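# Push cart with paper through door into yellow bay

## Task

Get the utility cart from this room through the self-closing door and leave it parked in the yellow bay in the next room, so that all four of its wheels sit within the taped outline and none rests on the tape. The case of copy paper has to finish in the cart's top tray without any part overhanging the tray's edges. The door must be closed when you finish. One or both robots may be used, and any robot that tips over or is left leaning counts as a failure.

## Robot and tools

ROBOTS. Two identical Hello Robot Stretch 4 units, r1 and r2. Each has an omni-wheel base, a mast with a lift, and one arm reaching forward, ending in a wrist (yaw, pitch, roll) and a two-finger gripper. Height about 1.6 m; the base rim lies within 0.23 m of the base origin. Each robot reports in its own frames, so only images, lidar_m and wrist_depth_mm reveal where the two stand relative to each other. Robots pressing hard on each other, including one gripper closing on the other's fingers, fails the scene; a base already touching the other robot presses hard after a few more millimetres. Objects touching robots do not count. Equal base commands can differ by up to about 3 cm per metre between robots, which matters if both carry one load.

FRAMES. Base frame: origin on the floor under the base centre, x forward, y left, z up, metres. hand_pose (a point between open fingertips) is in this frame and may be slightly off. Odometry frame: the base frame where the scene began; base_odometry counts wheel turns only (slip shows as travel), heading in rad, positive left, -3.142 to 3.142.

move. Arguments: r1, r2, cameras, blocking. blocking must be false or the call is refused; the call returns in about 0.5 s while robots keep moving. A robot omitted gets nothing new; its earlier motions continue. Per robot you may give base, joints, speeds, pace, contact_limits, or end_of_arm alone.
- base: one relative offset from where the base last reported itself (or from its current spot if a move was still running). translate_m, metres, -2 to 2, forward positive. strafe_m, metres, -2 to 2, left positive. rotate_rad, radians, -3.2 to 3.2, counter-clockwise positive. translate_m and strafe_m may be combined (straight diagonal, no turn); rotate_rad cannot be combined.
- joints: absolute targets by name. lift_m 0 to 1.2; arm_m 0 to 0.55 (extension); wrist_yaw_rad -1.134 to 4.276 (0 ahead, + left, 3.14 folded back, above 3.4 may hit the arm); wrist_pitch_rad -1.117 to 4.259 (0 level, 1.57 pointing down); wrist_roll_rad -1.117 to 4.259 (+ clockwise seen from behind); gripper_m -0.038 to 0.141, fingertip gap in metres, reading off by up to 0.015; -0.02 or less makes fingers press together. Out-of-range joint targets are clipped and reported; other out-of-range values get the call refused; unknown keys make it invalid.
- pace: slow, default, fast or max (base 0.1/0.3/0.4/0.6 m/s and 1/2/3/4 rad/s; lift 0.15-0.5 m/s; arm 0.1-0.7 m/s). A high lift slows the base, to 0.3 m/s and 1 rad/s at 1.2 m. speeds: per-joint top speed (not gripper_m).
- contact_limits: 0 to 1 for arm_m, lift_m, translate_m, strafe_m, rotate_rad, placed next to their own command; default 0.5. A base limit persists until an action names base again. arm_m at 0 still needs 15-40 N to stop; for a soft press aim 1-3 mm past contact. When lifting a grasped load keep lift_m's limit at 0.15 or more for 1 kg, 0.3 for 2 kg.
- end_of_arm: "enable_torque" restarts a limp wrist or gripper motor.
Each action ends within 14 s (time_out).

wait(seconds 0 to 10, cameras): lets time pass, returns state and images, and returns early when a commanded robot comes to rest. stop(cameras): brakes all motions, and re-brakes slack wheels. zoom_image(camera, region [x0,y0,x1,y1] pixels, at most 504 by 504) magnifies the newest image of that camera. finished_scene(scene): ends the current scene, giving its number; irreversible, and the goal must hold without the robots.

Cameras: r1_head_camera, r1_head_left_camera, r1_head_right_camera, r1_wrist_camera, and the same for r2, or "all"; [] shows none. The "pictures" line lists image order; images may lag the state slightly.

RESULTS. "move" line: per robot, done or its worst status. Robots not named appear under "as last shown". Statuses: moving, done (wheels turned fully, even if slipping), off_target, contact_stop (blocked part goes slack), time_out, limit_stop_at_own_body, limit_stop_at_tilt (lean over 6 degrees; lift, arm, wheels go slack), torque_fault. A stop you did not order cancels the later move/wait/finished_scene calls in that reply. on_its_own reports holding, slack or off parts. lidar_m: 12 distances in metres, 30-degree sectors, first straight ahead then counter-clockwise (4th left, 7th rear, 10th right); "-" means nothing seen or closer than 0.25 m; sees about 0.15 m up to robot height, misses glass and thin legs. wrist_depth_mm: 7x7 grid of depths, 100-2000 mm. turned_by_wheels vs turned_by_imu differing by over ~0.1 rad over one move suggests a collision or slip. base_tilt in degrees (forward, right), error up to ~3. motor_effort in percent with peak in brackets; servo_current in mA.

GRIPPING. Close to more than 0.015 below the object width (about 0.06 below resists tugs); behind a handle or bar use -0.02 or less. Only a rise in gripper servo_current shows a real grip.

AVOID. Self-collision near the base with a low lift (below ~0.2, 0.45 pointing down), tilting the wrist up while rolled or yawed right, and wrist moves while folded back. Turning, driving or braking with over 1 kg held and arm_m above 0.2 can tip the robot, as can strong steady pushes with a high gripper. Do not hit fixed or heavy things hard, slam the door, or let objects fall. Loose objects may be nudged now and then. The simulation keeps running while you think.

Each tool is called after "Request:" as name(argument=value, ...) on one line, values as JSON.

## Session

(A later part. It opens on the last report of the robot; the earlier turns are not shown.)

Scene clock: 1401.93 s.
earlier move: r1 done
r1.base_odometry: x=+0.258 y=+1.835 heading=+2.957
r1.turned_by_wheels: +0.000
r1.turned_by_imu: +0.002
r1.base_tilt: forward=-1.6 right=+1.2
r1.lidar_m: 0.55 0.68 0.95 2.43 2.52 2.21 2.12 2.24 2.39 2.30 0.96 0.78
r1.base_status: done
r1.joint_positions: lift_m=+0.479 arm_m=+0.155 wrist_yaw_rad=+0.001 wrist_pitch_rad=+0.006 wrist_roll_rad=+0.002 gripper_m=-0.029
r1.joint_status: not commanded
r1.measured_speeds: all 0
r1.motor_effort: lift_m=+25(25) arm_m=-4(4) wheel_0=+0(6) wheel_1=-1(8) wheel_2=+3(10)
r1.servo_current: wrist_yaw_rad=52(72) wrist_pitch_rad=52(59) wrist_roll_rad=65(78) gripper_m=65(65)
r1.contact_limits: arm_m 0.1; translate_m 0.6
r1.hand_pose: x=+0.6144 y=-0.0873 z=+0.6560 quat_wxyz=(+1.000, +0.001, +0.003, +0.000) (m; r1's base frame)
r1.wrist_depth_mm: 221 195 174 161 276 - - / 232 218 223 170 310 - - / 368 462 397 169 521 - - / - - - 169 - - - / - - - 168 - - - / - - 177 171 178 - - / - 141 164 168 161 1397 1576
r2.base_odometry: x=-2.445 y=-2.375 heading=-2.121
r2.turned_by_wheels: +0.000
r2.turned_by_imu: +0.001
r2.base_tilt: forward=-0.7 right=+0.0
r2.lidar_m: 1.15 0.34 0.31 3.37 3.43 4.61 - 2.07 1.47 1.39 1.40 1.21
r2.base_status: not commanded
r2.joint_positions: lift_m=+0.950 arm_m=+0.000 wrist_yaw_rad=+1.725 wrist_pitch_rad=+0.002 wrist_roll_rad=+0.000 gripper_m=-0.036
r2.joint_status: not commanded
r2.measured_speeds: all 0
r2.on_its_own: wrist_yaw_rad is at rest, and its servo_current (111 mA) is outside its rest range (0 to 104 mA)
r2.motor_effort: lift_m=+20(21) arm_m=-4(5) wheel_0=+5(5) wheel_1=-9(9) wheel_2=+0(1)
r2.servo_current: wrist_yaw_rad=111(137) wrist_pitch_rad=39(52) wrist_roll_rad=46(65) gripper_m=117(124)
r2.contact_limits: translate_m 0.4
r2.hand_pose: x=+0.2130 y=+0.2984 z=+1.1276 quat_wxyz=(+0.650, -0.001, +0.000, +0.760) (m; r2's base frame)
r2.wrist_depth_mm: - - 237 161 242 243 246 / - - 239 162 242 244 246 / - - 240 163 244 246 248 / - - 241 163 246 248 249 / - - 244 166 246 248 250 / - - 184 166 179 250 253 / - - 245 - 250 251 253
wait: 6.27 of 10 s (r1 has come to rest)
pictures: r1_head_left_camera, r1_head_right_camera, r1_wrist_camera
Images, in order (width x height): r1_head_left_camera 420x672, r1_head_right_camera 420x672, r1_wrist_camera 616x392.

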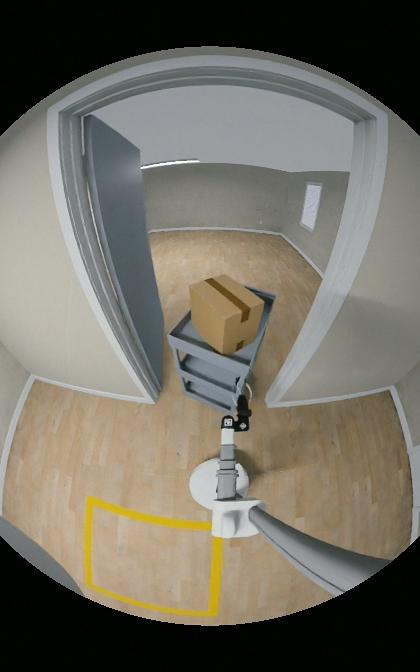

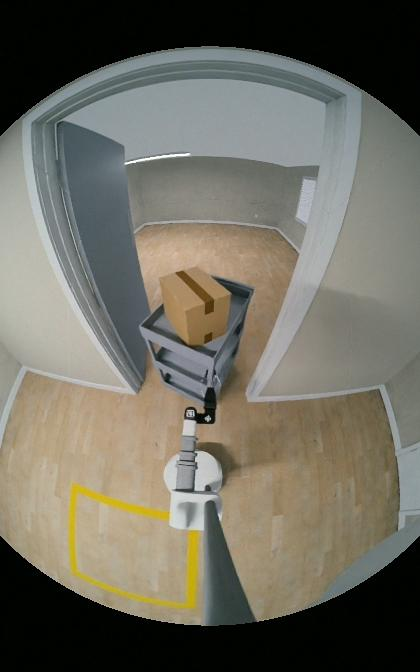

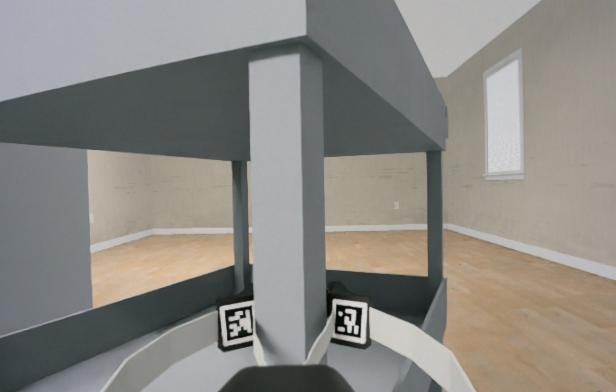

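Request:
move(r1={"joints":{"gripper_m":0.1}}, cameras=[], blocking=false)

Request:
wait(seconds=3, cameras=[])

Request:
move(r1={"base":{"translate_m":-0.2}}, cameras=[], blocking=false)

Request:
wait(seconds=4, cameras=[])

Request:
move(r1={"base":{"strafe_m":0.43}}, cameras=[], blocking=false)

Request:
wait(seconds=5, cameras=["r1_wrist_camera","r1_head_left_camera"])

Scene clock: 1422.47 s.
move: r1 moving
r1.base_odometry: x=+0.258 y=+1.835 heading=+2.957
r1.turned_by_wheels: +0.000
r1.turned_by_imu: -0.001
r1.base_tilt: forward=-1.6 right=+1.2
r1.lidar_m: 0.52 0.70 0.94 2.42 2.51 2.20 2.12 2.22 2.37 2.27 0.93 0.77
r1.base_status: not commanded
r1.joint_positions: lift_m=+0.479 arm_m=+0.155 wrist_yaw_rad=+0.001 wrist_pitch_rad=+0.006 wrist_roll_rad=+0.002 gripper_m=-0.004
r1.joint_status: gripper_m moving
r1.measured_speeds: all 0
r1.motor_effort: lift_m=+25(25) arm_m=-3(4) wheel_0=+0(1) wheel_1=-1(2) wheel_2=+2(3)
r1.servo_current: wrist_yaw_rad=46(59) wrist_pitch_rad=46(52) wrist_roll_rad=72(72) gripper_m=65(65)
r1.contact_limits: arm_m 0.1; translate_m 0.6
r1.hand_pose: x=+0.6143 y=-0.0873 z=+0.6560 quat_wxyz=(+1.000, +0.001, +0.003, +0.000) (m; r1's base frame)
r1.wrist_depth_mm: 224 198 178 164 286 - - / 236 220 223 175 322 - - / 366 462 399 173 521 - - / - - - 174 - - - / - - - 173 - - - / - - 179 175 180 - - / - 138 171 160 147 1464 1576
r2.base_odometry: x=-2.445 y=-2.375 heading=-2.121
r2.turned_by_wheels: +0.000
r2.turned_by_imu: +0.003
r2.base_tilt: forward=-0.7 right=+0.1
r2.lidar_m: 1.13 0.33 0.31 3.35 3.46 4.65 - 2.08 1.46 1.39 1.44 1.22
r2.base_status: not commanded
r2.joint_positions: lift_m=+0.950 arm_m=+0.000 wrist_yaw_rad=+1.725 wrist_pitch_rad=+0.002 wrist_roll_rad=+0.000 gripper_m=-0.036
r2.joint_status: not commanded
r2.measured_speeds: all 0
r2.motor_effort: lift_m=+20(21) arm_m=-4(5) wheel_0=+5(5) wheel_1=-8(9) wheel_2=-1(1)
r2.servo_current: wrist_yaw_rad=104(124) wrist_pitch_rad=46(46) wrist_roll_rad=52(52) gripper_m=111(124)
r2.contact_limits: translate_m 0.4
r2.hand_pose: x=+0.2130 y=+0.2984 z=+1.1276 quat_wxyz=(+0.650, -0.001, +0.000, +0.760) (m; r2's base frame)
r2.wrist_depth_mm: - - 237 161 241 243 245 / - - 238 162 244 245 247 / - - 241 163 245 246 249 / - - 241 164 245 247 249 / - - 244 166 246 250 251 / - - 184 166 179 250 252 / - - 245 - 249 252 253
pictures: none
No camera images: "cameras" was empty.

Scene clock: 1423.97 s.
earlier move: r1 done
r1.base_odometry: x=+0.258 y=+1.835 heading=+2.957
r1.turned_by_wheels: +0.000
r1.turned_by_imu: +0.000
r1.base_tilt: forward=-1.6 right=+1.3
r1.lidar_m: 0.54 0.68 0.91 2.43 2.54 2.23 2.11 2.24 2.40 2.28 0.97 0.77
r1.base_status: not commanded
r1.joint_positions: lift_m=+0.479 arm_m=+0.155 wrist_yaw_rad=+0.001 wrist_pitch_rad=+0.006 wrist_roll_rad=+0.002 gripper_m=+0.100
r1.joint_status: all done
r1.measured_speeds: all 0
r1.motor_effort: lift_m=+25(25) arm_m=-4(4) wheel_0=+0(1) wheel_1=-1(2) wheel_2=+2(3)
r1.servo_current: wrist_yaw_rad=39(65) wrist_pitch_rad=46(52) wrist_roll_rad=33(72) gripper_m=46(91)
r1.contact_limits: arm_m 0.1; translate_m 0.6
r1.hand_pose: x=+0.6143 y=-0.0873 z=+0.6560 quat_wxyz=(+1.000, +0.001, +0.003, +0.000) (m; r1's base frame)
r1.wrist_depth_mm: 223 196 176 167 297 - - / 235 220 203 181 334 - - / 370 466 394 171 530 - - / - - - 172 - - - / - - - 173 - - - / - 225 179 174 191 - - / - - - 145 - 1397 1618
r2.base_odometry: x=-2.445 y=-2.375 heading=-2.121
r2.turned_by_wheels: +0.000
r2.turned_by_imu: +0.000
r2.base_tilt: forward=-0.7 right=+0.0
r2.lidar_m: 1.14 0.32 0.31 3.36 3.47 4.61 - 2.07 1.45 1.40 1.43 1.21
r2.base_status: not commanded
r2.joint_positions: lift_m=+0.950 arm_m=+0.000 wrist_yaw_rad=+1.725 wrist_pitch_rad=+0.002 wrist_roll_rad=+0.000 gripper_m=-0.036
r2.joint_status: not commanded
r2.measured_speeds: all 0
r2.on_its_own: wrist_yaw_rad is at rest, and its servo_current (124 mA) is outside its rest range (0 to 104 mA)
r2.motor_effort: lift_m=+20(21) arm_m=-5(5) wheel_0=+4(5) wheel_1=-9(9) wheel_2=+0(1)
r2.servo_current: wrist_yaw_rad=124(137) wrist_pitch_rad=39(46) wrist_roll_rad=52(59) gripper_m=111(124)
r2.contact_limits: translate_m 0.4
r2.hand_pose: x=+0.2130 y=+0.2984 z=+1.1276 quat_wxyz=(+0.650, -0.001, +0.000, +0.760) (m; r2's base frame)
r2.wrist_depth_mm: - - 237 161 241 244 245 / - - 239 162 243 246 247 / - - 241 163 244 246 248 / - - 242 164 245 248 250 / - - 243 165 246 249 251 / - - 183 167 179 251 251 / - - 245 - 250 251 254
wait: 1.50 of 3 s (r1 has come to rest)
pictures: none
No camera images: "cameras" was empty.

Scene clock: 1424.47 s.
move: r1 moving
r1.base_odometry: x=+0.289 y=+1.829 heading=+2.957
r1.turned_by_wheels: +0.000
r1.turned_by_imu: +0.000
r1.base_tilt: forward=-1.6 right=+1.3
r1.lidar_m: 0.56 0.73 0.98 2.42 2.51 2.19 2.08 2.21 2.38 2.28 1.00 0.79
r1.base_status: translate_m moving
r1.joint_positions: lift_m=+0.479 arm_m=+0.155 wrist_yaw_rad=+0.001 wrist_pitch_rad=+0.006 wrist_roll_rad=+0.002 gripper_m=+0.100
r1.joint_status: not commanded
r1.measured_speeds: translate_m=-0.121 strafe_m=-0.001 rotate_rad=+0.000 lift_m=+0.000 arm_m=+0.000 wrist_yaw_rad=+0.000 wrist_pitch_rad=+0.000 wrist_roll_rad=+0.000
r1.motor_effort: lift_m=+25(25) arm_m=-3(4) wheel_0=-7(8) wheel_1=-5(7) wheel_2=+7(9)
r1.servo_current: wrist_yaw_rad=65(78) wrist_pitch_rad=46(52) wrist_roll_rad=59(59) gripper_m=46(46)
r1.contact_limits: arm_m 0.1
r1.hand_pose: x=+0.6143 y=-0.0873 z=+0.6560 quat_wxyz=(+1.000, +0.001, +0.003, +0.000) (m; r1's base frame)
r1.wrist_depth_mm: 268 232 206 195 397 - - / 271 243 224 208 389 - - / 370 466 480 201 549 - - / - - - 202 - - - / - - - 202 - - - / - 213 206 202 189 - - / - - - 144 - 1397 1537
r2.base_odometry: x=-2.445 y=-2.375 heading=-2.121
r2.turned_by_wheels: +0.000
r2.turned_by_imu: +0.000
r2.base_tilt: forward=-0.6 right=+0.0
r2.lidar_m: 1.13 0.35 0.31 3.36 3.46 4.61 - 2.05 1.47 1.38 1.44 1.22
r2.base_status: not commanded
r2.joint_positions: lift_m=+0.950 arm_m=+0.000 wrist_yaw_rad=+1.725 wrist_pitch_rad=+0.002 wrist_roll_rad=+0.000 gripper_m=-0.036
r2.joint_status: not commanded
r2.measured_speeds: all 0
r2.motor_effort: lift_m=+21(21) arm_m=-5(5) wheel_0=+4(5) wheel_1=-9(9) wheel_2=+0(0)
r2.servo_current: wrist_yaw_rad=111(124) wrist_pitch_rad=39(46) wrist_roll_rad=46(52) gripper_m=111(117)
r2.contact_limits: translate_m 0.4
r2.hand_pose: x=+0.2130 y=+0.2984 z=+1.1276 quat_wxyz=(+0.650, -0.001, +0.000, +0.760) (m; r2's base frame)
r2.wrist_depth_mm: - - 237 161 241 243 245 / - - 239 162 244 245 246 / - - 240 163 245 246 248 / - - 242 163 245 247 250 / - - 245 165 247 248 251 / - - 184 166 179 250 252 / - - 245 - 250 251 252
pictures: none
No camera images: "cameras" was empty.

Scene clock: 1426.03 s.
earlier move: r1 done
r1.base_odometry: x=+0.454 y=+1.798 heading=+2.956
r1.turned_by_wheels: +0.000
r1.turned_by_imu: +0.000
r1.base_tilt: forward=-1.6 right=+1.3
r1.lidar_m: 0.75 0.93 1.21 2.42 2.51 2.01 1.93 2.03 2.36 2.28 1.25 0.96
r1.base_status: done
r1.joint_positions: lift_m=+0.479 arm_m=+0.155 wrist_yaw_rad=+0.001 wrist_pitch_rad=+0.006 wrist_roll_rad=+0.002 gripper_m=+0.100
r1.joint_status: not commanded
r1.measured_speeds: all 0
r1.motor_effort: lift_m=+25(25) arm_m=-4(4) wheel_0=-3(8) wheel_1=-2(8) wheel_2=+0(9)
r1.servo_current: wrist_yaw_rad=52(78) wrist_pitch_rad=52(52) wrist_roll_rad=39(65) gripper_m=46(52)
r1.contact_limits: arm_m 0.1
r1.hand_pose: x=+0.6143 y=-0.0873 z=+0.6560 quat_wxyz=(+1.000, +0.001, +0.003, +0.000) (m; r1's base frame)
r1.wrist_depth_mm: - 627 466 504 - - 517 / 496 442 394 375 - - 521 / 521 469 477 387 904 - 504 / 554 - - - - - 504 / 554 - - 387 - - 508 / - 193 195 375 189 - 535 / - - - 139 1499 1397 535
r2.base_odometry: x=-2.445 y=-2.375 heading=-2.121
r2.turned_by_wheels: +0.000
r2.turned_by_imu: +0.000
r2.base_tilt: forward=-0.6 right=+0.0
r2.lidar_m: 1.14 0.32 0.31 3.35 3.48 4.61 - 2.06 1.48 1.39 1.47 1.21
r2.base_status: not commanded
r2.joint_positions: lift_m=+0.950 arm_m=+0.000 wrist_yaw_rad=+1.725 wrist_pitch_rad=+0.002 wrist_roll_rad=+0.000 gripper_m=-0.036
r2.joint_status: not commanded
r2.measured_speeds: all 0
r2.on_its_own: wrist_yaw_rad is at rest, and its servo_current (124 mA) is outside its rest range (0 to 104 mA)
r2.motor_effort: lift_m=+20(21) arm_m=-4(5) wheel_0=+4(5) wheel_1=-8(9) wheel_2=+0(1)
r2.servo_current: wrist_yaw_rad=124(130) wrist_pitch_rad=39(46) wrist_roll_rad=46(52) gripper_m=117(117)
r2.contact_limits: translate_m 0.4
r2.hand_pose: x=+0.2130 y=+0.2984 z=+1.1276 quat_wxyz=(+0.650, -0.001, +0.000, +0.760) (m; r2's base frame)
r2.wrist_depth_mm: - - 238 161 242 243 246 / - - 238 163 243 244 246 / - - 240 163 245 246 248 / - - 242 164 245 247 249 / - - 243 166 246 249 250 / - - 183 166 178 249 253 / - - 245 - 249 250 253
wait: 1.57 of 4 s (r1 has come to rest)
pictures: none
No camera images: "cameras" was empty.

Scene clock: 1426.53 s.
move: r1 moving
r1.base_odometry: x=+0.448 y=+1.763 heading=+2.956
r1.turned_by_wheels: +0.000
r1.turned_by_imu: +0.000
r1.base_tilt: forward=-1.6 right=+1.3
r1.lidar_m: 0.74 0.93 1.21 2.39 2.51 2.02 1.93 2.03 2.37 2.33 1.25 0.96
r1.base_status: strafe_m moving
r1.joint_positions: lift_m=+0.479 arm_m=+0.155 wrist_yaw_rad=+0.001 wrist_pitch_rad=+0.006 wrist_roll_rad=+0.002 gripper_m=+0.100
r1.joint_status: not commanded
r1.measured_speeds: translate_m=+0.000 strafe_m=+0.141 rotate_rad=+0.000 lift_m=+0.000 arm_m=+0.000 wrist_yaw_rad=+0.000 wrist_pitch_rad=+0.000 wrist_roll_rad=+0.000
r1.motor_effort: lift_m=+25(25) arm_m=-4(4) wheel_0=-8(11) wheel_1=+7(10) wheel_2=+0(1)
r1.servo_current: wrist_yaw_rad=33(59) wrist_pitch_rad=39(52) wrist_roll_rad=39(65) gripper_m=46(46)
r1.contact_limits: arm_m 0.1
r1.hand_pose: x=+0.6143 y=-0.0873 z=+0.6560 quat_wxyz=(+1.000, +0.001, +0.003, +0.000) (m; r1's base frame)
r1.wrist_depth_mm: - - 459 484 - - 530 / 512 452 404 370 - - 530 / 525 473 484 382 683 - 535 / 549 - - - - - 517 / 544 - - 379 - - 544 / - 213 195 379 189 - 544 / - - - 140 1537 1397 544
r2.base_odometry: x=-2.445 y=-2.375 heading=-2.121
r2.turned_by_wheels: +0.000
r2.turned_by_imu: +0.000
r2.base_tilt: forward=-0.6 right=+0.1
r2.lidar_m: 1.14 0.36 0.32 3.33 3.43 4.64 - 2.07 1.48 1.37 1.45 1.21
r2.base_status: not commanded
r2.joint_positions: lift_m=+0.950 arm_m=+0.000 wrist_yaw_rad=+1.725 wrist_pitch_rad=+0.002 wrist_roll_rad=+0.000 gripper_m=-0.036
r2.joint_status: not commanded
r2.measured_speeds: all 0
r2.motor_effort: lift_m=+20(21) arm_m=-4(5) wheel_0=+4(4) wheel_1=-8(9) wheel_2=+0(1)
r2.servo_current: wrist_yaw_rad=111(124) wrist_pitch_rad=39(46) wrist_roll_rad=52(59) gripper_m=111(124)
r2.contact_limits: translate_m 0.4
r2.hand_pose: x=+0.2130 y=+0.2984 z=+1.1276 quat_wxyz=(+0.650, -0.001, +0.000, +0.760) (m; r2's base frame)
r2.wrist_depth_mm: - - 237 161 243 243 246 / - - 239 163 242 244 247 / - - 240 163 244 247 248 / - - 241 163 247 247 250 / - - 244 165 247 249 250 / - - 184 167 179 251 253 / - - 244 - 250 252 254
pictures: none
No camera images: "cameras" was empty.

Scene clock: 1428.80 s.
earlier move: r1 done
r1.base_odometry: x=+0.375 y=+1.376 heading=+2.956
r1.turned_by_wheels: +0.000
r1.turned_by_imu: +0.002
r1.base_tilt: forward=-1.6 right=+1.3
r1.lidar_m: 0.84 0.89 1.21 1.99 2.08 2.02 1.92 1.99 2.76 2.69 1.20 0.87
r1.base_status: done
r1.joint_positions: lift_m=+0.480 arm_m=+0.155 wrist_yaw_rad=+0.001 wrist_pitch_rad=+0.006 wrist_roll_rad=+0.002 gripper_m=+0.100
r1.joint_status: not commanded
r1.measured_speeds: all 0
r1.motor_effort: lift_m=+24(25) arm_m=-3(4) wheel_0=+0(12) wheel_1=+2(11) wheel_2=+0(2)
r1.servo_current: wrist_yaw_rad=52(65) wrist_pitch_rad=52(59) wrist_roll_rad=46(65) gripper_m=39(52)
r1.contact_limits: arm_m 0.1
r1.hand_pose: x=+0.6143 y=-0.0873 z=+0.6561 quat_wxyz=(+1.000, +0.001, +0.003, +0.000) (m; r1's base frame)
r1.wrist_depth_mm: 459 517 - - 634 517 462 / 462 517 - - 500 455 421 / 459 521 - - 517 530 430 / 462 530 - - - - - / 466 525 - - - - - / 469 466 214 - 189 - - / 473 469 1464 140 - - -
r2.base_odometry: x=-2.445 y=-2.375 heading=-2.121
r2.turned_by_wheels: +0.000
r2.turned_by_imu: +0.000
r2.base_tilt: forward=-0.6 right=+0.0
r2.lidar_m: 1.13 0.34 0.32 3.35 3.44 4.60 - 2.10 1.44 1.38 1.43 1.21
r2.base_status: not commanded
r2.joint_positions: lift_m=+0.950 arm_m=+0.000 wrist_yaw_rad=+1.725 wrist_pitch_rad=+0.002 wrist_roll_rad=+0.000 gripper_m=-0.036
r2.joint_status: not commanded
r2.measured_speeds: all 0
r2.on_its_own: wrist_yaw_rad is at rest, and its servo_current (117 mA) is outside its rest range (0 to 104 mA)
r2.motor_effort: lift_m=+20(21) arm_m=-4(5) wheel_0=+4(5) wheel_1=-9(9) wheel_2=+0(1)
r2.servo_current: wrist_yaw_rad=117(124) wrist_pitch_rad=39(46) wrist_roll_rad=52(59) gripper_m=111(124)
r2.contact_limits: translate_m 0.4
r2.hand_pose: x=+0.2130 y=+0.2984 z=+1.1276 quat_wxyz=(+0.650, -0.001, +0.000, +0.760) (m; r2's base frame)
r2.wrist_depth_mm: - - 237 161 241 242 245 / - - 239 162 242 244 247 / - - 240 163 244 246 248 / - - 240 163 245 248 249 / - - 243 165 247 249 250 / - - 185 166 179 251 251 / - - 245 - 250 250 253
wait: 2.27 of 5 s (r1 has come to rest)
pictures: r1_head_left_camera, r1_wrist_camera
Images, in order (width x height): r1_head_left_camera 420x672, r1_wrist_camera 616x392.

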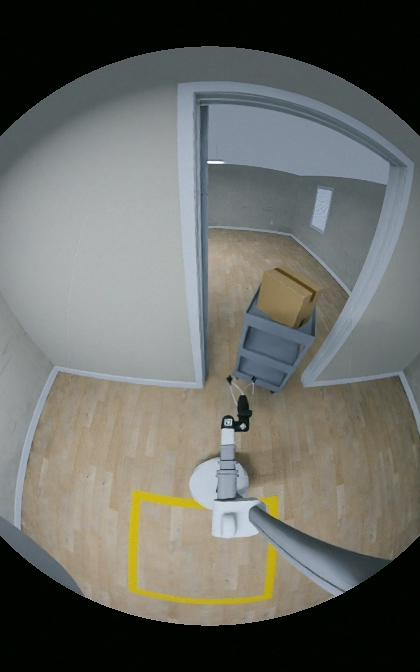

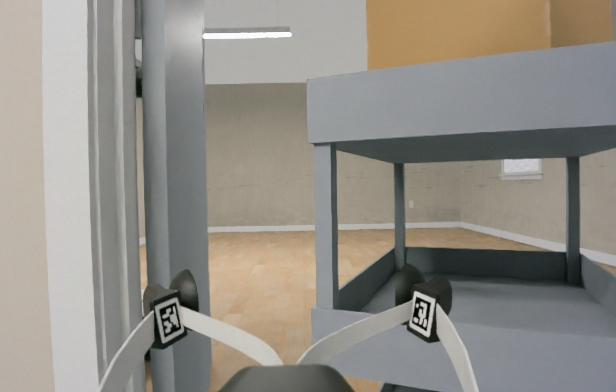

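Request:
move(r1={"base":{"strafe_m":-0.04}}, cameras=[], blocking=false)

Request:
wait(seconds=3, cameras=[])

Request:
move(r1={"base":{"translate_m":0.2},"pace":"slow","contact_limits":{"translate_m":0.2}}, cameras=[], blocking=false)

Request:
wait(seconds=5, cameras=["r1_wrist_camera"])

Scene clock: 1439.23 s.
move: r1 moving
r1.base_odometry: x=+0.381 y=+1.407 heading=+2.957
r1.turned_by_wheels: +0.000
r1.turned_by_imu: -0.001
r1.base_tilt: forward=-1.6 right=+1.3
r1.lidar_m: 0.87 0.87 1.19 2.02 2.10 2.00 1.93 2.03 2.78 2.68 1.22 0.84
r1.base_status: strafe_m moving
r1.joint_positions: lift_m=+0.480 arm_m=+0.155 wrist_yaw_rad=+0.001 wrist_pitch_rad=+0.006 wrist_roll_rad=+0.002 gripper_m=+0.100
r1.joint_status: not commanded
r1.measured_speeds: translate_m=-0.001 strafe_m=-0.074 rotate_rad=+0.004 lift_m=+0.000 arm_m=+0.000 wrist_yaw_rad=+0.000 wrist_pitch_rad=+0.000 wrist_roll_rad=+0.000
r1.motor_effort: lift_m=+24(24) arm_m=-3(4) wheel_0=+1(10) wheel_1=-2(11) wheel_2=+0(1)
r1.servo_current: wrist_yaw_rad=46(65) wrist_pitch_rad=46(52) wrist_roll_rad=39(65) gripper_m=39(46)
r1.contact_limits: arm_m 0.1
r1.hand_pose: x=+0.6143 y=-0.0873 z=+0.6561 quat_wxyz=(+1.000, +0.001, +0.003, +0.000) (m; r1's base frame)
r1.wrist_depth_mm: 462 521 - - 615 496 466 / 462 525 - - 484 439 410 / 466 521 - 539 517 525 544 / 462 525 - - - - - / 466 525 - - - - - / 466 504 216 - 189 - - / 469 496 1464 140 - - -
r2.base_odometry: x=-2.445 y=-2.375 heading=-2.121
r2.turned_by_wheels: +0.000
r2.turned_by_imu: +0.001
r2.base_tilt: forward=-0.7 right=+0.0
r2.lidar_m: 1.12 0.35 0.32 3.36 3.45 4.63 - 2.08 1.47 1.37 1.45 1.22
r2.base_status: not commanded
r2.joint_positions: lift_m=+0.950 arm_m=+0.000 wrist_yaw_rad=+1.725 wrist_pitch_rad=+0.002 wrist_roll_rad=+0.000 gripper_m=-0.036
r2.joint_status: not commanded
r2.measured_speeds: all 0
r2.motor_effort: lift_m=+20(21) arm_m=-4(5) wheel_0=+4(5) wheel_1=-9(9) wheel_2=-1(1)
r2.servo_current: wrist_yaw_rad=117(124) wrist_pitch_rad=39(46) wrist_roll_rad=52(52) gripper_m=111(117)
r2.contact_limits: translate_m 0.4
r2.hand_pose: x=+0.2130 y=+0.2984 z=+1.1276 quat_wxyz=(+0.650, -0.001, +0.000, +0.760) (m; r2's base frame)
r2.wrist_depth_mm: - - 237 161 242 244 245 / - - 238 163 243 244 247 / - - 240 163 245 246 248 / - - 240 163 246 247 250 / - - 243 165 247 248 251 / - - 184 166 179 250 252 / - - 245 - 250 251 254
pictures: none
No camera images: "cameras" was empty.

Scene clock: 1439.77 s.
earlier move: r1 done
r1.base_odometry: x=+0.382 y=+1.415 heading=+2.956
r1.turned_by_wheels: +0.000
r1.turned_by_imu: +0.000
r1.base_tilt: forward=-1.6 right=+1.3
r1.lidar_m: 0.85 0.86 1.23 2.04 2.12 2.01 1.92 2.04 2.74 2.68 1.21 0.85
r1.base_status: done
r1.joint_positions: lift_m=+0.480 arm_m=+0.155 wrist_yaw_rad=+0.001 wrist_pitch_rad=+0.006 wrist_roll_rad=+0.002 gripper_m=+0.100
r1.joint_status: not commanded
r1.measured_speeds: all 0
r1.motor_effort: lift_m=+24(24) arm_m=-4(4) wheel_0=+0(10) wheel_1=-2(11) wheel_2=+0(2)
r1.servo_current: wrist_yaw_rad=59(65) wrist_pitch_rad=39(52) wrist_roll_rad=33(65) gripper_m=46(46)
r1.contact_limits: arm_m 0.1
r1.hand_pose: x=+0.6143 y=-0.0873 z=+0.6561 quat_wxyz=(+1.000, +0.001, +0.003, +0.000) (m; r1's base frame)
r1.wrist_depth_mm: 455 - - - 609 484 484 / 459 544 - 539 473 433 404 / 459 539 - 539 517 530 539 / 466 539 - - - - - / 466 535 - - - - - / 469 521 215 - 189 - - / 469 521 1430 139 - - -
r2.base_odometry: x=-2.445 y=-2.375 heading=-2.121
r2.turned_by_wheels: +0.000
r2.turned_by_imu: +0.000
r2.base_tilt: forward=-0.7 right=+0.1
r2.lidar_m: 1.15 0.34 0.32 3.37 3.47 4.61 - 2.08 1.46 1.40 1.44 1.20
r2.base_status: not commanded
r2.joint_positions: lift_m=+0.950 arm_m=+0.000 wrist_yaw_rad=+1.725 wrist_pitch_rad=+0.002 wrist_roll_rad=+0.000 gripper_m=-0.036
r2.joint_status: not commanded
r2.measured_speeds: all 0
r2.on_its_own: wrist_yaw_rad is at rest, and its servo_current (111 mA) is outside its rest range (0 to 104 mA)
r2.motor_effort: lift_m=+21(21) arm_m=-5(5) wheel_0=+4(5) wheel_1=-9(9) wheel_2=+0(1)
r2.servo_current: wrist_yaw_rad=111(124) wrist_pitch_rad=33(46) wrist_roll_rad=39(59) gripper_m=111(117)
r2.contact_limits: translate_m 0.4
r2.hand_pose: x=+0.2130 y=+0.2984 z=+1.1276 quat_wxyz=(+0.650, -0.001, +0.000, +0.760) (m; r2's base frame)
r2.wrist_depth_mm: - - 238 161 242 243 244 / - - 240 162 244 244 247 / - - 240 163 245 246 248 / - - 242 163 246 248 249 / - - 241 165 246 249 250 / - - 184 167 179 250 252 / - - 245 - 249 250 253
wait: 0.53 of 3 s (r1 has come to rest)
pictures: none
No camera images: "cameras" was empty.

Scene clock: 1440.27 s.
move: r1 moving
r1.base_odometry: x=+0.370 y=+1.417 heading=+2.957
r1.turned_by_wheels: +0.000
r1.turned_by_imu: +0.000
r1.base_tilt: forward=-1.6 right=+1.3
r1.lidar_m: 0.87 0.84 1.20 2.04 2.11 2.03 1.94 2.03 2.78 2.68 1.20 0.83
r1.base_status: translate_m moving
r1.joint_positions: lift_m=+0.480 arm_m=+0.155 wrist_yaw_rad=+0.001 wrist_pitch_rad=+0.006 wrist_roll_rad=+0.002 gripper_m=+0.100
r1.joint_status: not commanded
r1.measured_speeds: translate_m=+0.048 strafe_m=+0.000 rotate_rad=+0.000 lift_m=+0.000 arm_m=+0.000 wrist_yaw_rad=+0.000 wrist_pitch_rad=+0.000 wrist_roll_rad=+0.000
r1.motor_effort: lift_m=+24(24) arm_m=-3(4) wheel_0=+5(6) wheel_1=+4(4) wheel_2=-4(7)
r1.servo_current: wrist_yaw_rad=39(65) wrist_pitch_rad=46(52) wrist_roll_rad=46(65) gripper_m=46(46)
r1.contact_limits: arm_m 0.1; translate_m 0.2
r1.hand_pose: x=+0.6143 y=-0.0873 z=+0.6561 quat_wxyz=(+1.000, +0.001, +0.003, +0.000) (m; r1's base frame)
r1.wrist_depth_mm: 455 - - - 597 477 462 / 455 569 - 521 466 427 397 / 455 569 - 525 521 530 433 / 455 - - - - - - / 449 535 - - - - - / 455 512 215 - 189 - - / 459 517 1430 139 - - -
r2.base_odometry: x=-2.445 y=-2.375 heading=-2.121
r2.turned_by_wheels: +0.000
r2.turned_by_imu: +0.000
r2.base_tilt: forward=-0.6 right=+0.0
r2.lidar_m: 1.15 0.32 0.31 3.34 3.47 4.60 - 2.08 1.49 1.38 1.44 1.22
r2.base_status: not commanded
r2.joint_positions: lift_m=+0.950 arm_m=+0.000 wrist_yaw_rad=+1.725 wrist_pitch_rad=+0.002 wrist_roll_rad=+0.000 gripper_m=-0.036
r2.joint_status: not commanded
r2.measured_speeds: all 0
r2.motor_effort: lift_m=+20(21) arm_m=-4(5) wheel_0=+4(5) wheel_1=-8(9) wheel_2=+0(0)
r2.servo_current: wrist_yaw_rad=124(124) wrist_pitch_rad=46(46) wrist_roll_rad=46(52) gripper_m=111(117)
r2.contact_limits: translate_m 0.4
r2.hand_pose: x=+0.2130 y=+0.2984 z=+1.1276 quat_wxyz=(+0.650, -0.001, +0.000, +0.760) (m; r2's base frame)
r2.wrist_depth_mm: - - 239 161 242 244 245 / - - 239 162 243 245 247 / - - 240 163 244 247 248 / - - 241 163 245 247 250 / - - 243 166 246 248 250 / - - 184 167 179 250 252 / - - 244 - 249 252 253
pictures: none
No camera images: "cameras" was empty.

Scene clock: 1443.07 s.
earlier move: r1 done
r1.base_odometry: x=+0.186 y=+1.452 heading=+2.957
r1.turned_by_wheels: +0.000
r1.turned_by_imu: +0.000
r1.base_tilt: forward=-1.6 right=+1.3
r1.lidar_m: 0.68 0.65 0.92 2.04 2.13 2.21 2.13 2.21 2.78 2.64 1.04 0.66
r1.base_status: done
r1.joint_positions: lift_m=+0.480 arm_m=+0.155 wrist_yaw_rad=+0.001 wrist_pitch_rad=+0.006 wrist_roll_rad=+0.002 gripper_m=+0.100
r1.joint_status: not commanded
r1.measured_speeds: all 0
r1.motor_effort: lift_m=+24(24) arm_m=-3(4) wheel_0=+4(8) wheel_1=+3(7) wheel_2=-3(7)
r1.servo_current: wrist_yaw_rad=39(72) wrist_pitch_rad=46(59) wrist_roll_rad=59(72) gripper_m=46(52)
r1.contact_limits: arm_m 0.1; translate_m 0.2
r1.hand_pose: x=+0.6143 y=-0.0873 z=+0.6561 quat_wxyz=(+1.000, +0.001, +0.003, +0.000) (m; r1's base frame)
r1.wrist_depth_mm: 402 - - 327 298 272 255 / 404 539 - 329 300 277 259 / 404 535 - 349 517 530 544 / 410 530 - - - - - / 407 521 - - - - - / 407 469 215 351 192 - - / 410 459 1464 139 - - -
r2.base_odometry: x=-2.445 y=-2.375 heading=-2.121
r2.turned_by_wheels: +0.000
r2.turned_by_imu: +0.000
r2.base_tilt: forward=-0.6 right=+0.0
r2.lidar_m: 1.14 0.35 0.31 3.36 3.43 4.61 - 2.05 1.48 1.38 1.45 1.23
r2.base_status: not commanded
r2.joint_positions: lift_m=+0.950 arm_m=+0.000 wrist_yaw_rad=+1.725 wrist_pitch_rad=+0.002 wrist_roll_rad=+0.000 gripper_m=-0.036
r2.joint_status: not commanded
r2.measured_speeds: all 0
r2.on_its_own: wrist_yaw_rad is at rest, and its servo_current (124 mA) is outside its rest range (0 to 104 mA)
r2.motor_effort: lift_m=+20(21) arm_m=-4(5) wheel_0=+4(5) wheel_1=-8(9) wheel_2=+0(1)
r2.servo_current: wrist_yaw_rad=124(130) wrist_pitch_rad=39(52) wrist_roll_rad=52(59) gripper_m=117(124)
r2.contact_limits: translate_m 0.4
r2.hand_pose: x=+0.2130 y=+0.2984 z=+1.1276 quat_wxyz=(+0.650, -0.001, +0.000, +0.760) (m; r2's base frame)
r2.wrist_depth_mm: - - 236 161 241 244 244 / - - 239 163 242 245 247 / - - 241 163 244 246 247 / - - 242 163 246 248 248 / - - 243 165 247 249 250 / - - 184 166 179 250 251 / - - 245 - 249 250 252
wait: 2.80 of 5 s (r1 has come to rest)
pictures: r1_wrist_camera
Images, in order (width x height): r1_wrist_camera 616x392.

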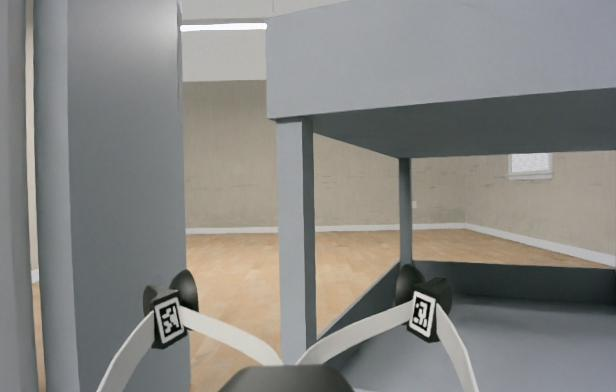

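Request:
move(r1={"base":{"translate_m":0.145},"pace":"slow","contact_limits":{"translate_m":0.2}}, cameras=[], blocking=false)

Request:
wait(seconds=5, cameras=[])

Request:
move(r1={"joints":{"gripper_m":-0.03}}, cameras=[], blocking=false)

Request:
wait(seconds=3, cameras=["r1_wrist_camera","r1_head_left_camera"])

Scene clock: 1450.03 s.
move: r1 moving
r1.base_odometry: x=+0.174 y=+1.454 heading=+2.957
r1.turned_by_wheels: +0.000
r1.turned_by_imu: +0.000
r1.base_tilt: forward=-1.6 right=+1.3
r1.lidar_m: 0.67 0.63 0.90 2.03 2.10 2.23 2.13 2.24 2.80 2.66 1.04 0.64
r1.base_status: translate_m moving
r1.joint_positions: lift_m=+0.480 arm_m=+0.155 wrist_yaw_rad=+0.001 wrist_pitch_rad=+0.006 wrist_roll_rad=+0.002 gripper_m=+0.100
r1.joint_status: not commanded
r1.measured_speeds: translate_m=+0.048 strafe_m=+0.000 rotate_rad=-0.001 lift_m=+0.000 arm_m=+0.000 wrist_yaw_rad=+0.000 wrist_pitch_rad=+0.000 wrist_roll_rad=+0.000
r1.motor_effort: lift_m=+24(24) arm_m=-3(4) wheel_0=+2(7) wheel_1=+4(6) wheel_2=-7(7)
r1.servo_current: wrist_yaw_rad=52(72) wrist_pitch_rad=52(52) wrist_roll_rad=59(59) gripper_m=46(52)
r1.contact_limits: arm_m 0.1; translate_m 0.2
r1.hand_pose: x=+0.6143 y=-0.0873 z=+0.6561 quat_wxyz=(+1.000, +0.001, +0.003, +0.000) (m; r1's base frame)
r1.wrist_depth_mm: 397 - - 315 286 264 246 / 392 549 - 317 291 266 251 / 394 549 - 345 517 525 544 / 399 539 - - - - - / 397 535 - - - - - / 399 477 215 340 194 - - / 399 469 1464 140 - - -
r2.base_odometry: x=-2.445 y=-2.375 heading=-2.121
r2.turned_by_wheels: +0.000
r2.turned_by_imu: +0.001
r2.base_tilt: forward=-0.7 right=+0.0
r2.lidar_m: 1.14 0.33 0.32 3.37 3.49 4.63 - 2.07 1.48 1.38 1.42 1.23
r2.base_status: not commanded
r2.joint_positions: lift_m=+0.950 arm_m=+0.000 wrist_yaw_rad=+1.725 wrist_pitch_rad=+0.002 wrist_roll_rad=+0.000 gripper_m=-0.036
r2.joint_status: not commanded
r2.measured_speeds: all 0
r2.motor_effort: lift_m=+21(21) arm_m=-4(5) wheel_0=+4(5) wheel_1=-9(9) wheel_2=+0(0)
r2.servo_current: wrist_yaw_rad=111(124) wrist_pitch_rad=46(46) wrist_roll_rad=46(59) gripper_m=117(117)
r2.contact_limits: translate_m 0.4
r2.hand_pose: x=+0.2130 y=+0.2984 z=+1.1276 quat_wxyz=(+0.650, -0.001, +0.000, +0.760) (m; r2's base frame)
r2.wrist_depth_mm: - - 238 161 242 244 245 / - - 240 162 243 245 247 / - - 240 163 245 246 249 / - - 241 164 245 248 249 / - - 244 166 246 249 251 / - - 184 166 180 250 253 / - - 246 - 251 251 253
pictures: none
No camera images: "cameras" was empty.

Scene clock: 1452.27 s.
earlier move: r1 done
r1.base_odometry: x=+0.044 y=+1.478 heading=+2.957
r1.turned_by_wheels: +0.000
r1.turned_by_imu: +0.000
r1.base_tilt: forward=-1.6 right=+1.3
r1.lidar_m: 0.55 0.50 0.71 2.00 2.11 2.39 2.27 2.39 2.78 2.08 0.58 0.54
r1.base_status: done
r1.joint_positions: lift_m=+0.480 arm_m=+0.155 wrist_yaw_rad=+0.001 wrist_pitch_rad=+0.006 wrist_roll_rad=+0.002 gripper_m=+0.100
r1.joint_status: not commanded
r1.measured_speeds: all 0
r1.motor_effort: lift_m=+24(24) arm_m=-4(4) wheel_0=+3(7) wheel_1=+2(7) wheel_2=-2(7)
r1.servo_current: wrist_yaw_rad=52(72) wrist_pitch_rad=52(52) wrist_roll_rad=78(78) gripper_m=46(52)
r1.contact_limits: arm_m 0.1; translate_m 0.2
r1.hand_pose: x=+0.6143 y=-0.0873 z=+0.6561 quat_wxyz=(+1.000, +0.001, +0.003, +0.000) (m; r1's base frame)
r1.wrist_depth_mm: 436 - - 185 170 160 - / 439 - - 208 234 234 234 / 404 - - - 707 535 539 / 430 - - - - - - / 427 - - 204 - - - / 421 214 215 205 198 - - / 415 163 1430 139 - - -
r2.base_odometry: x=-2.445 y=-2.375 heading=-2.121
r2.turned_by_wheels: +0.000
r2.turned_by_imu: +0.000
r2.base_tilt: forward=-0.6 right=+0.0
r2.lidar_m: 1.14 0.34 0.30 3.34 3.46 4.65 - 2.05 1.47 1.38 1.43 1.22
r2.base_status: not commanded
r2.joint_positions: lift_m=+0.950 arm_m=+0.000 wrist_yaw_rad=+1.725 wrist_pitch_rad=+0.002 wrist_roll_rad=+0.000 gripper_m=-0.036
r2.joint_status: not commanded
r2.measured_speeds: all 0
r2.on_its_own: wrist_yaw_rad is at rest, and its servo_current (117 mA) is outside its rest range (0 to 104 mA)
r2.motor_effort: lift_m=+20(21) arm_m=-4(5) wheel_0=+4(5) wheel_1=-9(9) wheel_2=+0(1)
r2.servo_current: wrist_yaw_rad=117(124) wrist_pitch_rad=46(52) wrist_roll_rad=59(59) gripper_m=111(124)
r2.contact_limits: translate_m 0.4
r2.hand_pose: x=+0.2130 y=+0.2984 z=+1.1276 quat_wxyz=(+0.650, -0.001, +0.000, +0.760) (m; r2's base frame)
r2.wrist_depth_mm: - - 237 161 242 244 245 / - - 239 162 242 246 247 / - - 240 163 245 246 248 / - - 242 164 246 247 249 / - - 242 165 248 249 250 / - - 183 166 179 251 253 / - - 245 - 250 251 253
wait: 2.23 of 5 s (r1 has come to rest)
pictures: none
No camera images: "cameras" was empty.

Scene clock: 1452.77 s.
move: r1 moving
r1.base_odometry: x=+0.044 y=+1.478 heading=+2.957
r1.turned_by_wheels: +0.000
r1.turned_by_imu: +0.000
r1.base_tilt: forward=-1.6 right=+1.2
r1.lidar_m: 0.55 0.53 0.73 2.00 2.14 2.36 2.26 2.36 2.80 2.09 0.60 0.53
r1.base_status: not commanded
r1.joint_positions: lift_m=+0.480 arm_m=+0.155 wrist_yaw_rad=+0.001 wrist_pitch_rad=+0.006 wrist_roll_rad=+0.002 gripper_m=+0.084
r1.joint_status: gripper_m moving
r1.measured_speeds: all 0
r1.motor_effort: lift_m=+24(24) arm_m=-4(4) wheel_0=+3(4) wheel_1=+2(2) wheel_2=-2(3)
r1.servo_current: wrist_yaw_rad=39(46) wrist_pitch_rad=46(59) wrist_roll_rad=59(65) gripper_m=91(91)
r1.contact_limits: arm_m 0.1; translate_m 0.2
r1.hand_pose: x=+0.6143 y=-0.0873 z=+0.6561 quat_wxyz=(+1.000, +0.001, +0.003, +0.000) (m; r1's base frame)
r1.wrist_depth_mm: 433 - - 185 170 160 - / 436 - - 208 234 234 234 / 407 - - - 699 535 539 / 433 - - - - - - / 430 - - 204 - - - / 424 213 212 204 198 - - / 415 169 1464 138 - - -
r2.base_odometry: x=-2.445 y=-2.375 heading=-2.121
r2.turned_by_wheels: +0.000
r2.turned_by_imu: +0.000
r2.base_tilt: forward=-0.7 right=+0.0
r2.lidar_m: 1.12 0.36 0.30 3.35 3.47 4.61 - 2.06 1.47 1.37 1.44 1.24
r2.base_status: not commanded
r2.joint_positions: lift_m=+0.950 arm_m=+0.000 wrist_yaw_rad=+1.725 wrist_pitch_rad=+0.002 wrist_roll_rad=+0.000 gripper_m=-0.036
r2.joint_status: not commanded
r2.measured_speeds: all 0
r2.motor_effort: lift_m=+20(21) arm_m=-4(5) wheel_0=+5(5) wheel_1=-8(9) wheel_2=+0(1)
r2.servo_current: wrist_yaw_rad=117(124) wrist_pitch_rad=33(46) wrist_roll_rad=52(59) gripper_m=104(124)
r2.contact_limits: translate_m 0.4
r2.hand_pose: x=+0.2130 y=+0.2984 z=+1.1276 quat_wxyz=(+0.650, -0.001, +0.000, +0.760) (m; r2's base frame)
r2.wrist_depth_mm: - - 237 161 241 244 244 / - - 239 162 243 245 246 / - - 241 163 244 245 248 / - - 241 164 245 248 249 / - - 243 166 247 249 251 / - - 183 166 180 251 252 / - - 245 - 250 251 254
pictures: none
No camera images: "cameras" was empty.

Scene clock: 1454.27 s.
earlier move: r1 done
r1.base_odometry: x=+0.044 y=+1.478 heading=+2.957
r1.turned_by_wheels: +0.000
r1.turned_by_imu: +0.000
r1.base_tilt: forward=-1.5 right=+1.3
r1.lidar_m: 0.55 0.50 0.72 2.01 2.12 2.37 2.26 2.38 2.79 2.09 0.58 0.53
r1.base_status: not commanded
r1.joint_positions: lift_m=+0.480 arm_m=+0.155 wrist_yaw_rad=+0.001 wrist_pitch_rad=+0.006 wrist_roll_rad=+0.002 gripper_m=-0.029
r1.joint_status: all done
r1.measured_speeds: all 0
r1.motor_effort: lift_m=+24(24) arm_m=-3(4) wheel_0=+2(4) wheel_1=+1(2) wheel_2=-2(3)
r1.servo_current: wrist_yaw_rad=52(59) wrist_pitch_rad=52(59) wrist_roll_rad=52(65) gripper_m=85(208)
r1.contact_limits: arm_m 0.1; translate_m 0.2
r1.hand_pose: x=+0.6143 y=-0.0873 z=+0.6561 quat_wxyz=(+1.000, +0.001, +0.003, +0.000) (m; r1's base frame)
r1.wrist_depth_mm: 433 - - 174 162 162 - / 433 - - 208 236 237 236 / 433 - - - 535 539 559 / 433 - - - - - - / 421 - - - - - - / 418 - 187 200 180 - - / 413 149 1464 135 176 136 -
r2.base_odometry: x=-2.445 y=-2.375 heading=-2.121
r2.turned_by_wheels: +0.000
r2.turned_by_imu: +0.000
r2.base_tilt: forward=-0.6 right=+0.0
r2.lidar_m: 1.14 0.35 0.31 3.37 3.45 4.62 - 2.06 1.47 1.38 1.43 1.22
r2.base_status: not commanded
r2.joint_positions: lift_m=+0.950 arm_m=+0.000 wrist_yaw_rad=+1.725 wrist_pitch_rad=+0.002 wrist_roll_rad=+0.000 gripper_m=-0.036
r2.joint_status: not commanded
r2.measured_speeds: all 0
r2.on_its_own: wrist_yaw_rad is at rest, and its servo_current (117 mA) is outside its rest range (0 to 104 mA)
r2.motor_effort: lift_m=+20(21) arm_m=-4(5) wheel_0=+4(5) wheel_1=-8(9) wheel_2=-1(1)
r2.servo_current: wrist_yaw_rad=117(124) wrist_pitch_rad=46(46) wrist_roll_rad=46(59) gripper_m=117(124)
r2.contact_limits: translate_m 0.4
r2.hand_pose: x=+0.2130 y=+0.2984 z=+1.1276 quat_wxyz=(+0.650, -0.001, +0.000, +0.760) (m; r2's base frame)
r2.wrist_depth_mm: - - 237 161 241 244 246 / - - 238 163 243 245 246 / - - 240 163 244 246 247 / - - 242 164 245 248 249 / - - 244 165 245 249 251 / - - 184 166 179 250 252 / - - 246 - 250 251 253
wait: 1.50 of 3 s (r1 has come to rest)
pictures: r1_head_left_camera, r1_wrist_camera
Images, in order (width x height): r1_head_left_camera 420x672, r1_wrist_camera 616x392.

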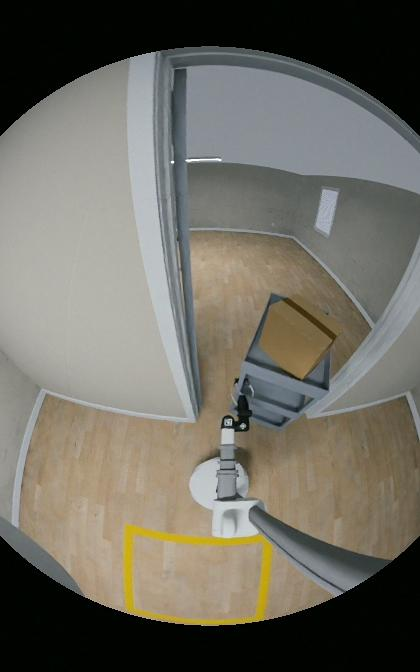

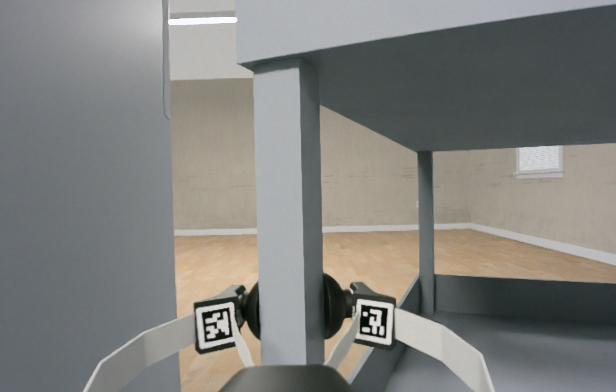

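Request:
move(r1={"base":{"translate_m":-0.5},"pace":"slow","contact_limits":{"translate_m":0.6}}, cameras=[], blocking=false)

Request:
wait(seconds=8, cameras=["r1_wrist_camera","r1_head_left_camera"])

Scene clock: 1467.70 s.
move: r1 moving
r1.base_odometry: x=+0.056 y=+1.476 heading=+2.957
r1.turned_by_wheels: +0.000
r1.turned_by_imu: -0.001
r1.base_tilt: forward=-1.6 right=+1.3
r1.lidar_m: 0.52 0.55 0.75 2.03 2.11 2.35 2.23 2.37 2.78 2.14 0.56 0.53
r1.base_status: translate_m moving
r1.joint_positions: lift_m=+0.480 arm_m=+0.155 wrist_yaw_rad=+0.001 wrist_pitch_rad=+0.006 wrist_roll_rad=+0.002 gripper_m=-0.029
r1.joint_status: not commanded
r1.measured_speeds: translate_m=-0.049 strafe_m=+0.000 rotate_rad=+0.000 lift_m=+0.000 arm_m=+0.000 wrist_yaw_rad=+0.000 wrist_pitch_rad=+0.000 wrist_roll_rad=+0.000
r1.motor_effort: lift_m=+24(24) arm_m=-3(4) wheel_0=-5(8) wheel_1=-4(7) wheel_2=+7(8)
r1.servo_current: wrist_yaw_rad=39(59) wrist_pitch_rad=52(52) wrist_roll_rad=39(52) gripper_m=85(85)
r1.contact_limits: arm_m 0.1; translate_m 0.6
r1.hand_pose: x=+0.6143 y=-0.0873 z=+0.6561 quat_wxyz=(+1.000, +0.001, +0.003, +0.000) (m; r1's base frame)
r1.wrist_depth_mm: 427 1042 - 174 161 161 - / 402 1008 - 209 235 236 237 / 427 - - - 525 549 564 / 424 - - 203 - - - / 394 - - - - - - / 415 - 191 201 179 - - / 407 148 1430 132 - - -
r2.base_odometry: x=-2.445 y=-2.375 heading=-2.121
r2.turned_by_wheels: +0.000
r2.turned_by_imu: +0.002
r2.base_tilt: forward=-0.7 right=+0.0
r2.lidar_m: 1.15 0.36 0.33 3.33 3.47 4.62 - 2.08 1.49 1.38 1.43 1.22
r2.base_status: not commanded
r2.joint_positions: lift_m=+0.950 arm_m=+0.000 wrist_yaw_rad=+1.725 wrist_pitch_rad=+0.002 wrist_roll_rad=+0.000 gripper_m=-0.036
r2.joint_status: not commanded
r2.measured_speeds: all 0
r2.motor_effort: lift_m=+20(21) arm_m=-4(5) wheel_0=+4(5) wheel_1=-9(9) wheel_2=+0(1)
r2.servo_current: wrist_yaw_rad=117(124) wrist_pitch_rad=33(46) wrist_roll_rad=52(59) gripper_m=111(117)
r2.contact_limits: translate_m 0.4
r2.hand_pose: x=+0.2130 y=+0.2984 z=+1.1276 quat_wxyz=(+0.650, -0.001, +0.000, +0.760) (m; r2's base frame)
r2.wrist_depth_mm: - - 237 161 241 243 245 / - - 238 162 243 244 246 / - - 240 164 244 246 248 / - - 242 164 246 247 249 / - - 244 166 247 249 250 / - - 184 166 179 251 252 / - - 245 - 250 251 253
pictures: none
No camera images: "cameras" was empty.

Scene clock: 1473.50 s.
earlier move: r1 done
r1.base_odometry: x=+0.535 y=+1.386 heading=+2.955
r1.turned_by_wheels: -0.001
r1.turned_by_imu: -0.003
r1.base_tilt: forward=-1.6 right=+1.3
r1.lidar_m: 0.55 1.02 1.44 2.04 2.12 1.84 1.75 1.82 2.52 2.65 0.58 0.52
r1.base_status: done
r1.joint_positions: lift_m=+0.480 arm_m=+0.155 wrist_yaw_rad=-0.002 wrist_pitch_rad=+0.006 wrist_roll_rad=+0.002 gripper_m=-0.029
r1.joint_status: not commanded
r1.measured_speeds: all 0
r1.motor_effort: lift_m=+24(24) arm_m=-3(4) wheel_0=-9(13) wheel_1=-6(8) wheel_2=-2(8)
r1.servo_current: wrist_yaw_rad=52(72) wrist_pitch_rad=46(59) wrist_roll_rad=52(72) gripper_m=78(91)
r1.contact_limits: arm_m 0.1; translate_m 0.6
r1.hand_pose: x=+0.6141 y=-0.0881 z=+0.6561 quat_wxyz=(+1.000, +0.001, +0.003, -0.001) (m; r1's base frame)
r1.wrist_depth_mm: - 661 - 175 161 153 - / 609 668 - 209 235 237 236 / 621 668 - 196 535 544 559 / 609 661 - 193 - - - / 621 661 - 193 - - - / 627 676 188 195 179 - - / - 142 1430 - - 133 -
r2.base_odometry: x=-2.445 y=-2.375 heading=-2.121
r2.turned_by_wheels: +0.000
r2.turned_by_imu: +0.001
r2.base_tilt: forward=-0.7 right=+0.0
r2.lidar_m: 1.15 0.36 0.31 3.35 3.45 4.60 - 2.07 1.49 1.39 1.43 1.20
r2.base_status: not commanded
r2.joint_positions: lift_m=+0.950 arm_m=+0.000 wrist_yaw_rad=+1.725 wrist_pitch_rad=+0.002 wrist_roll_rad=+0.000 gripper_m=-0.036
r2.joint_status: not commanded
r2.measured_speeds: all 0
r2.on_its_own: wrist_yaw_rad is at rest, and its servo_current (117 mA) is outside its rest range (0 to 104 mA)
r2.motor_effort: lift_m=+20(21) arm_m=-4(5) wheel_0=+4(5) wheel_1=-8(9) wheel_2=+0(1)
r2.servo_current: wrist_yaw_rad=117(130) wrist_pitch_rad=39(52) wrist_roll_rad=46(65) gripper_m=111(124)
r2.contact_limits: translate_m 0.4
r2.hand_pose: x=+0.2130 y=+0.2984 z=+1.1276 quat_wxyz=(+0.650, -0.001, +0.000, +0.760) (m; r2's base frame)
r2.wrist_depth_mm: - - 238 161 242 244 245 / - - 238 163 243 245 247 / - - 240 163 244 246 248 / - - 241 163 246 248 250 / - - 244 166 248 248 251 / - - 184 167 180 250 252 / - - 246 - 250 251 253
wait: 5.80 of 8 s (r1 has come to rest)
pictures: r1_head_left_camera, r1_wrist_camera
Images, in order (width x height): r1_head_left_camera 420x672, r1_wrist_camera 616x392.

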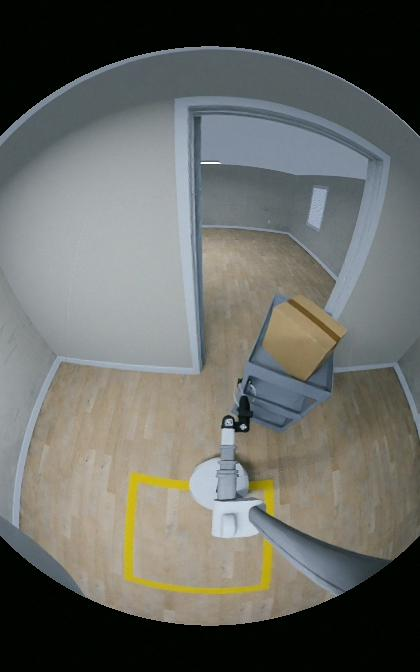

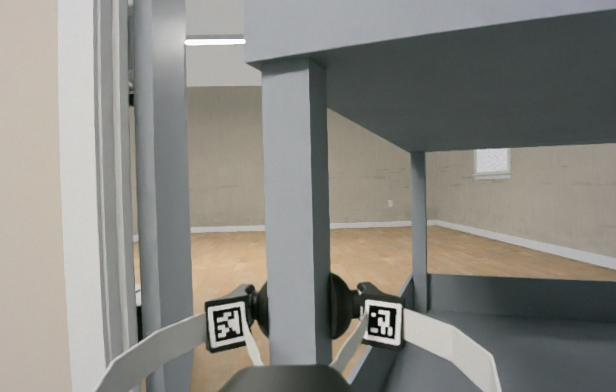

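Request:
zoom_image(camera="r1_head_left_camera", region=[210, 230, 420, 470])

Request:
wait(seconds=0, cameras=["r1_head_camera","r1_head_right_camera"])

Scaled by 2.100 from the camera's 420x672 image, which has a finer 600x960 frame.

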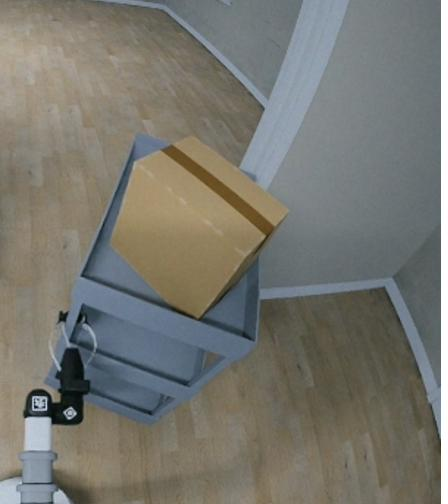

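Scene clock: 1479.57 s.
r1.base_odometry: x=+0.535 y=+1.386 heading=+2.955
r1.turned_by_wheels: +0.000
r1.turned_by_imu: +0.000
r1.base_tilt: forward=-1.6 right=+1.3
r1.lidar_m: 0.55 1.04 1.43 2.01 2.11 1.86 1.77 1.83 2.55 2.69 0.58 0.52
r1.base_status: done
r1.joint_positions: lift_m=+0.480 arm_m=+0.155 wrist_yaw_rad=-0.002 wrist_pitch_rad=+0.006 wrist_roll_rad=+0.002 gripper_m=-0.029
r1.joint_status: not commanded
r1.measured_speeds: all 0
r1.motor_effort: lift_m=+24(24) arm_m=-3(4) wheel_0=-9(13) wheel_1=-6(8) wheel_2=-2(8)
r1.servo_current: wrist_yaw_rad=33(72) wrist_pitch_rad=46(59) wrist_roll_rad=39(72) gripper_m=78(91)
r1.contact_limits: arm_m 0.1; translate_m 0.6
r1.hand_pose: x=+0.6141 y=-0.0881 z=+0.6561 quat_wxyz=(+1.000, +0.001, +0.003, -0.001) (m; r1's base frame)
r1.wrist_depth_mm: - 654 - 175 162 153 - / 609 661 - 208 235 236 237 / 615 668 - 195 530 549 569 / 615 668 - 193 - - - / 621 668 - 193 - - - / 621 676 189 194 179 - - / - 142 1366 - - 133 -
r2.base_odometry: x=-2.445 y=-2.375 heading=-2.121
r2.turned_by_wheels: +0.000
r2.turned_by_imu: +0.001
r2.base_tilt: forward=-0.6 right=+0.1
r2.lidar_m: 1.12 0.35 0.31 3.35 3.48 4.60 - 2.08 1.49 1.37 1.42 1.21
r2.base_status: not commanded
r2.joint_positions: lift_m=+0.950 arm_m=+0.000 wrist_yaw_rad=+1.725 wrist_pitch_rad=+0.002 wrist_roll_rad=+0.000 gripper_m=-0.036
r2.joint_status: not commanded
r2.measured_speeds: all 0
r2.on_its_own: wrist_yaw_rad is at rest, and its servo_current (111 mA) is outside its rest range (0 to 104 mA)
r2.motor_effort: lift_m=+21(21) arm_m=-5(5) wheel_0=+5(5) wheel_1=-9(9) wheel_2=+0(1)
r2.servo_current: wrist_yaw_rad=111(130) wrist_pitch_rad=39(52) wrist_roll_rad=65(65) gripper_m=111(124)
r2.contact_limits: translate_m 0.4
r2.hand_pose: x=+0.2130 y=+0.2984 z=+1.1276 quat_wxyz=(+0.650, -0.001, +0.000, +0.760) (m; r2's base frame)
r2.wrist_depth_mm: - - 237 161 241 244 245 / - - 239 162 242 245 246 / - - 241 163 245 247 248 / - - 241 164 245 248 248 / - - 243 165 247 249 251 / - - 184 166 179 251 252 / - - 246 - 250 252 253
pictures: r1_head_camera, r1_head_right_camera
Images, in order (width x height): r1_head_camera 420x560, r1_head_right_camera 420x672.

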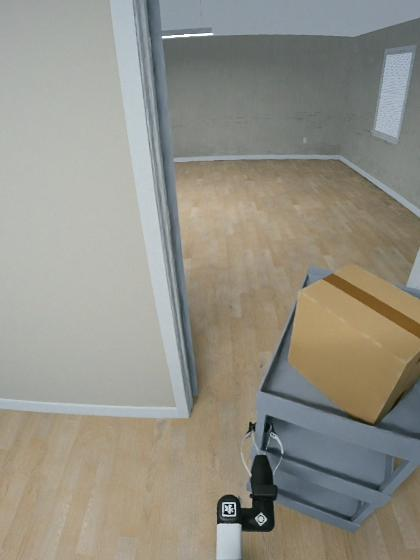

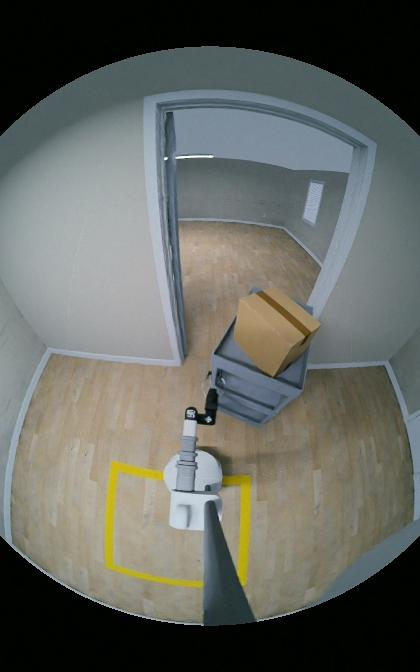

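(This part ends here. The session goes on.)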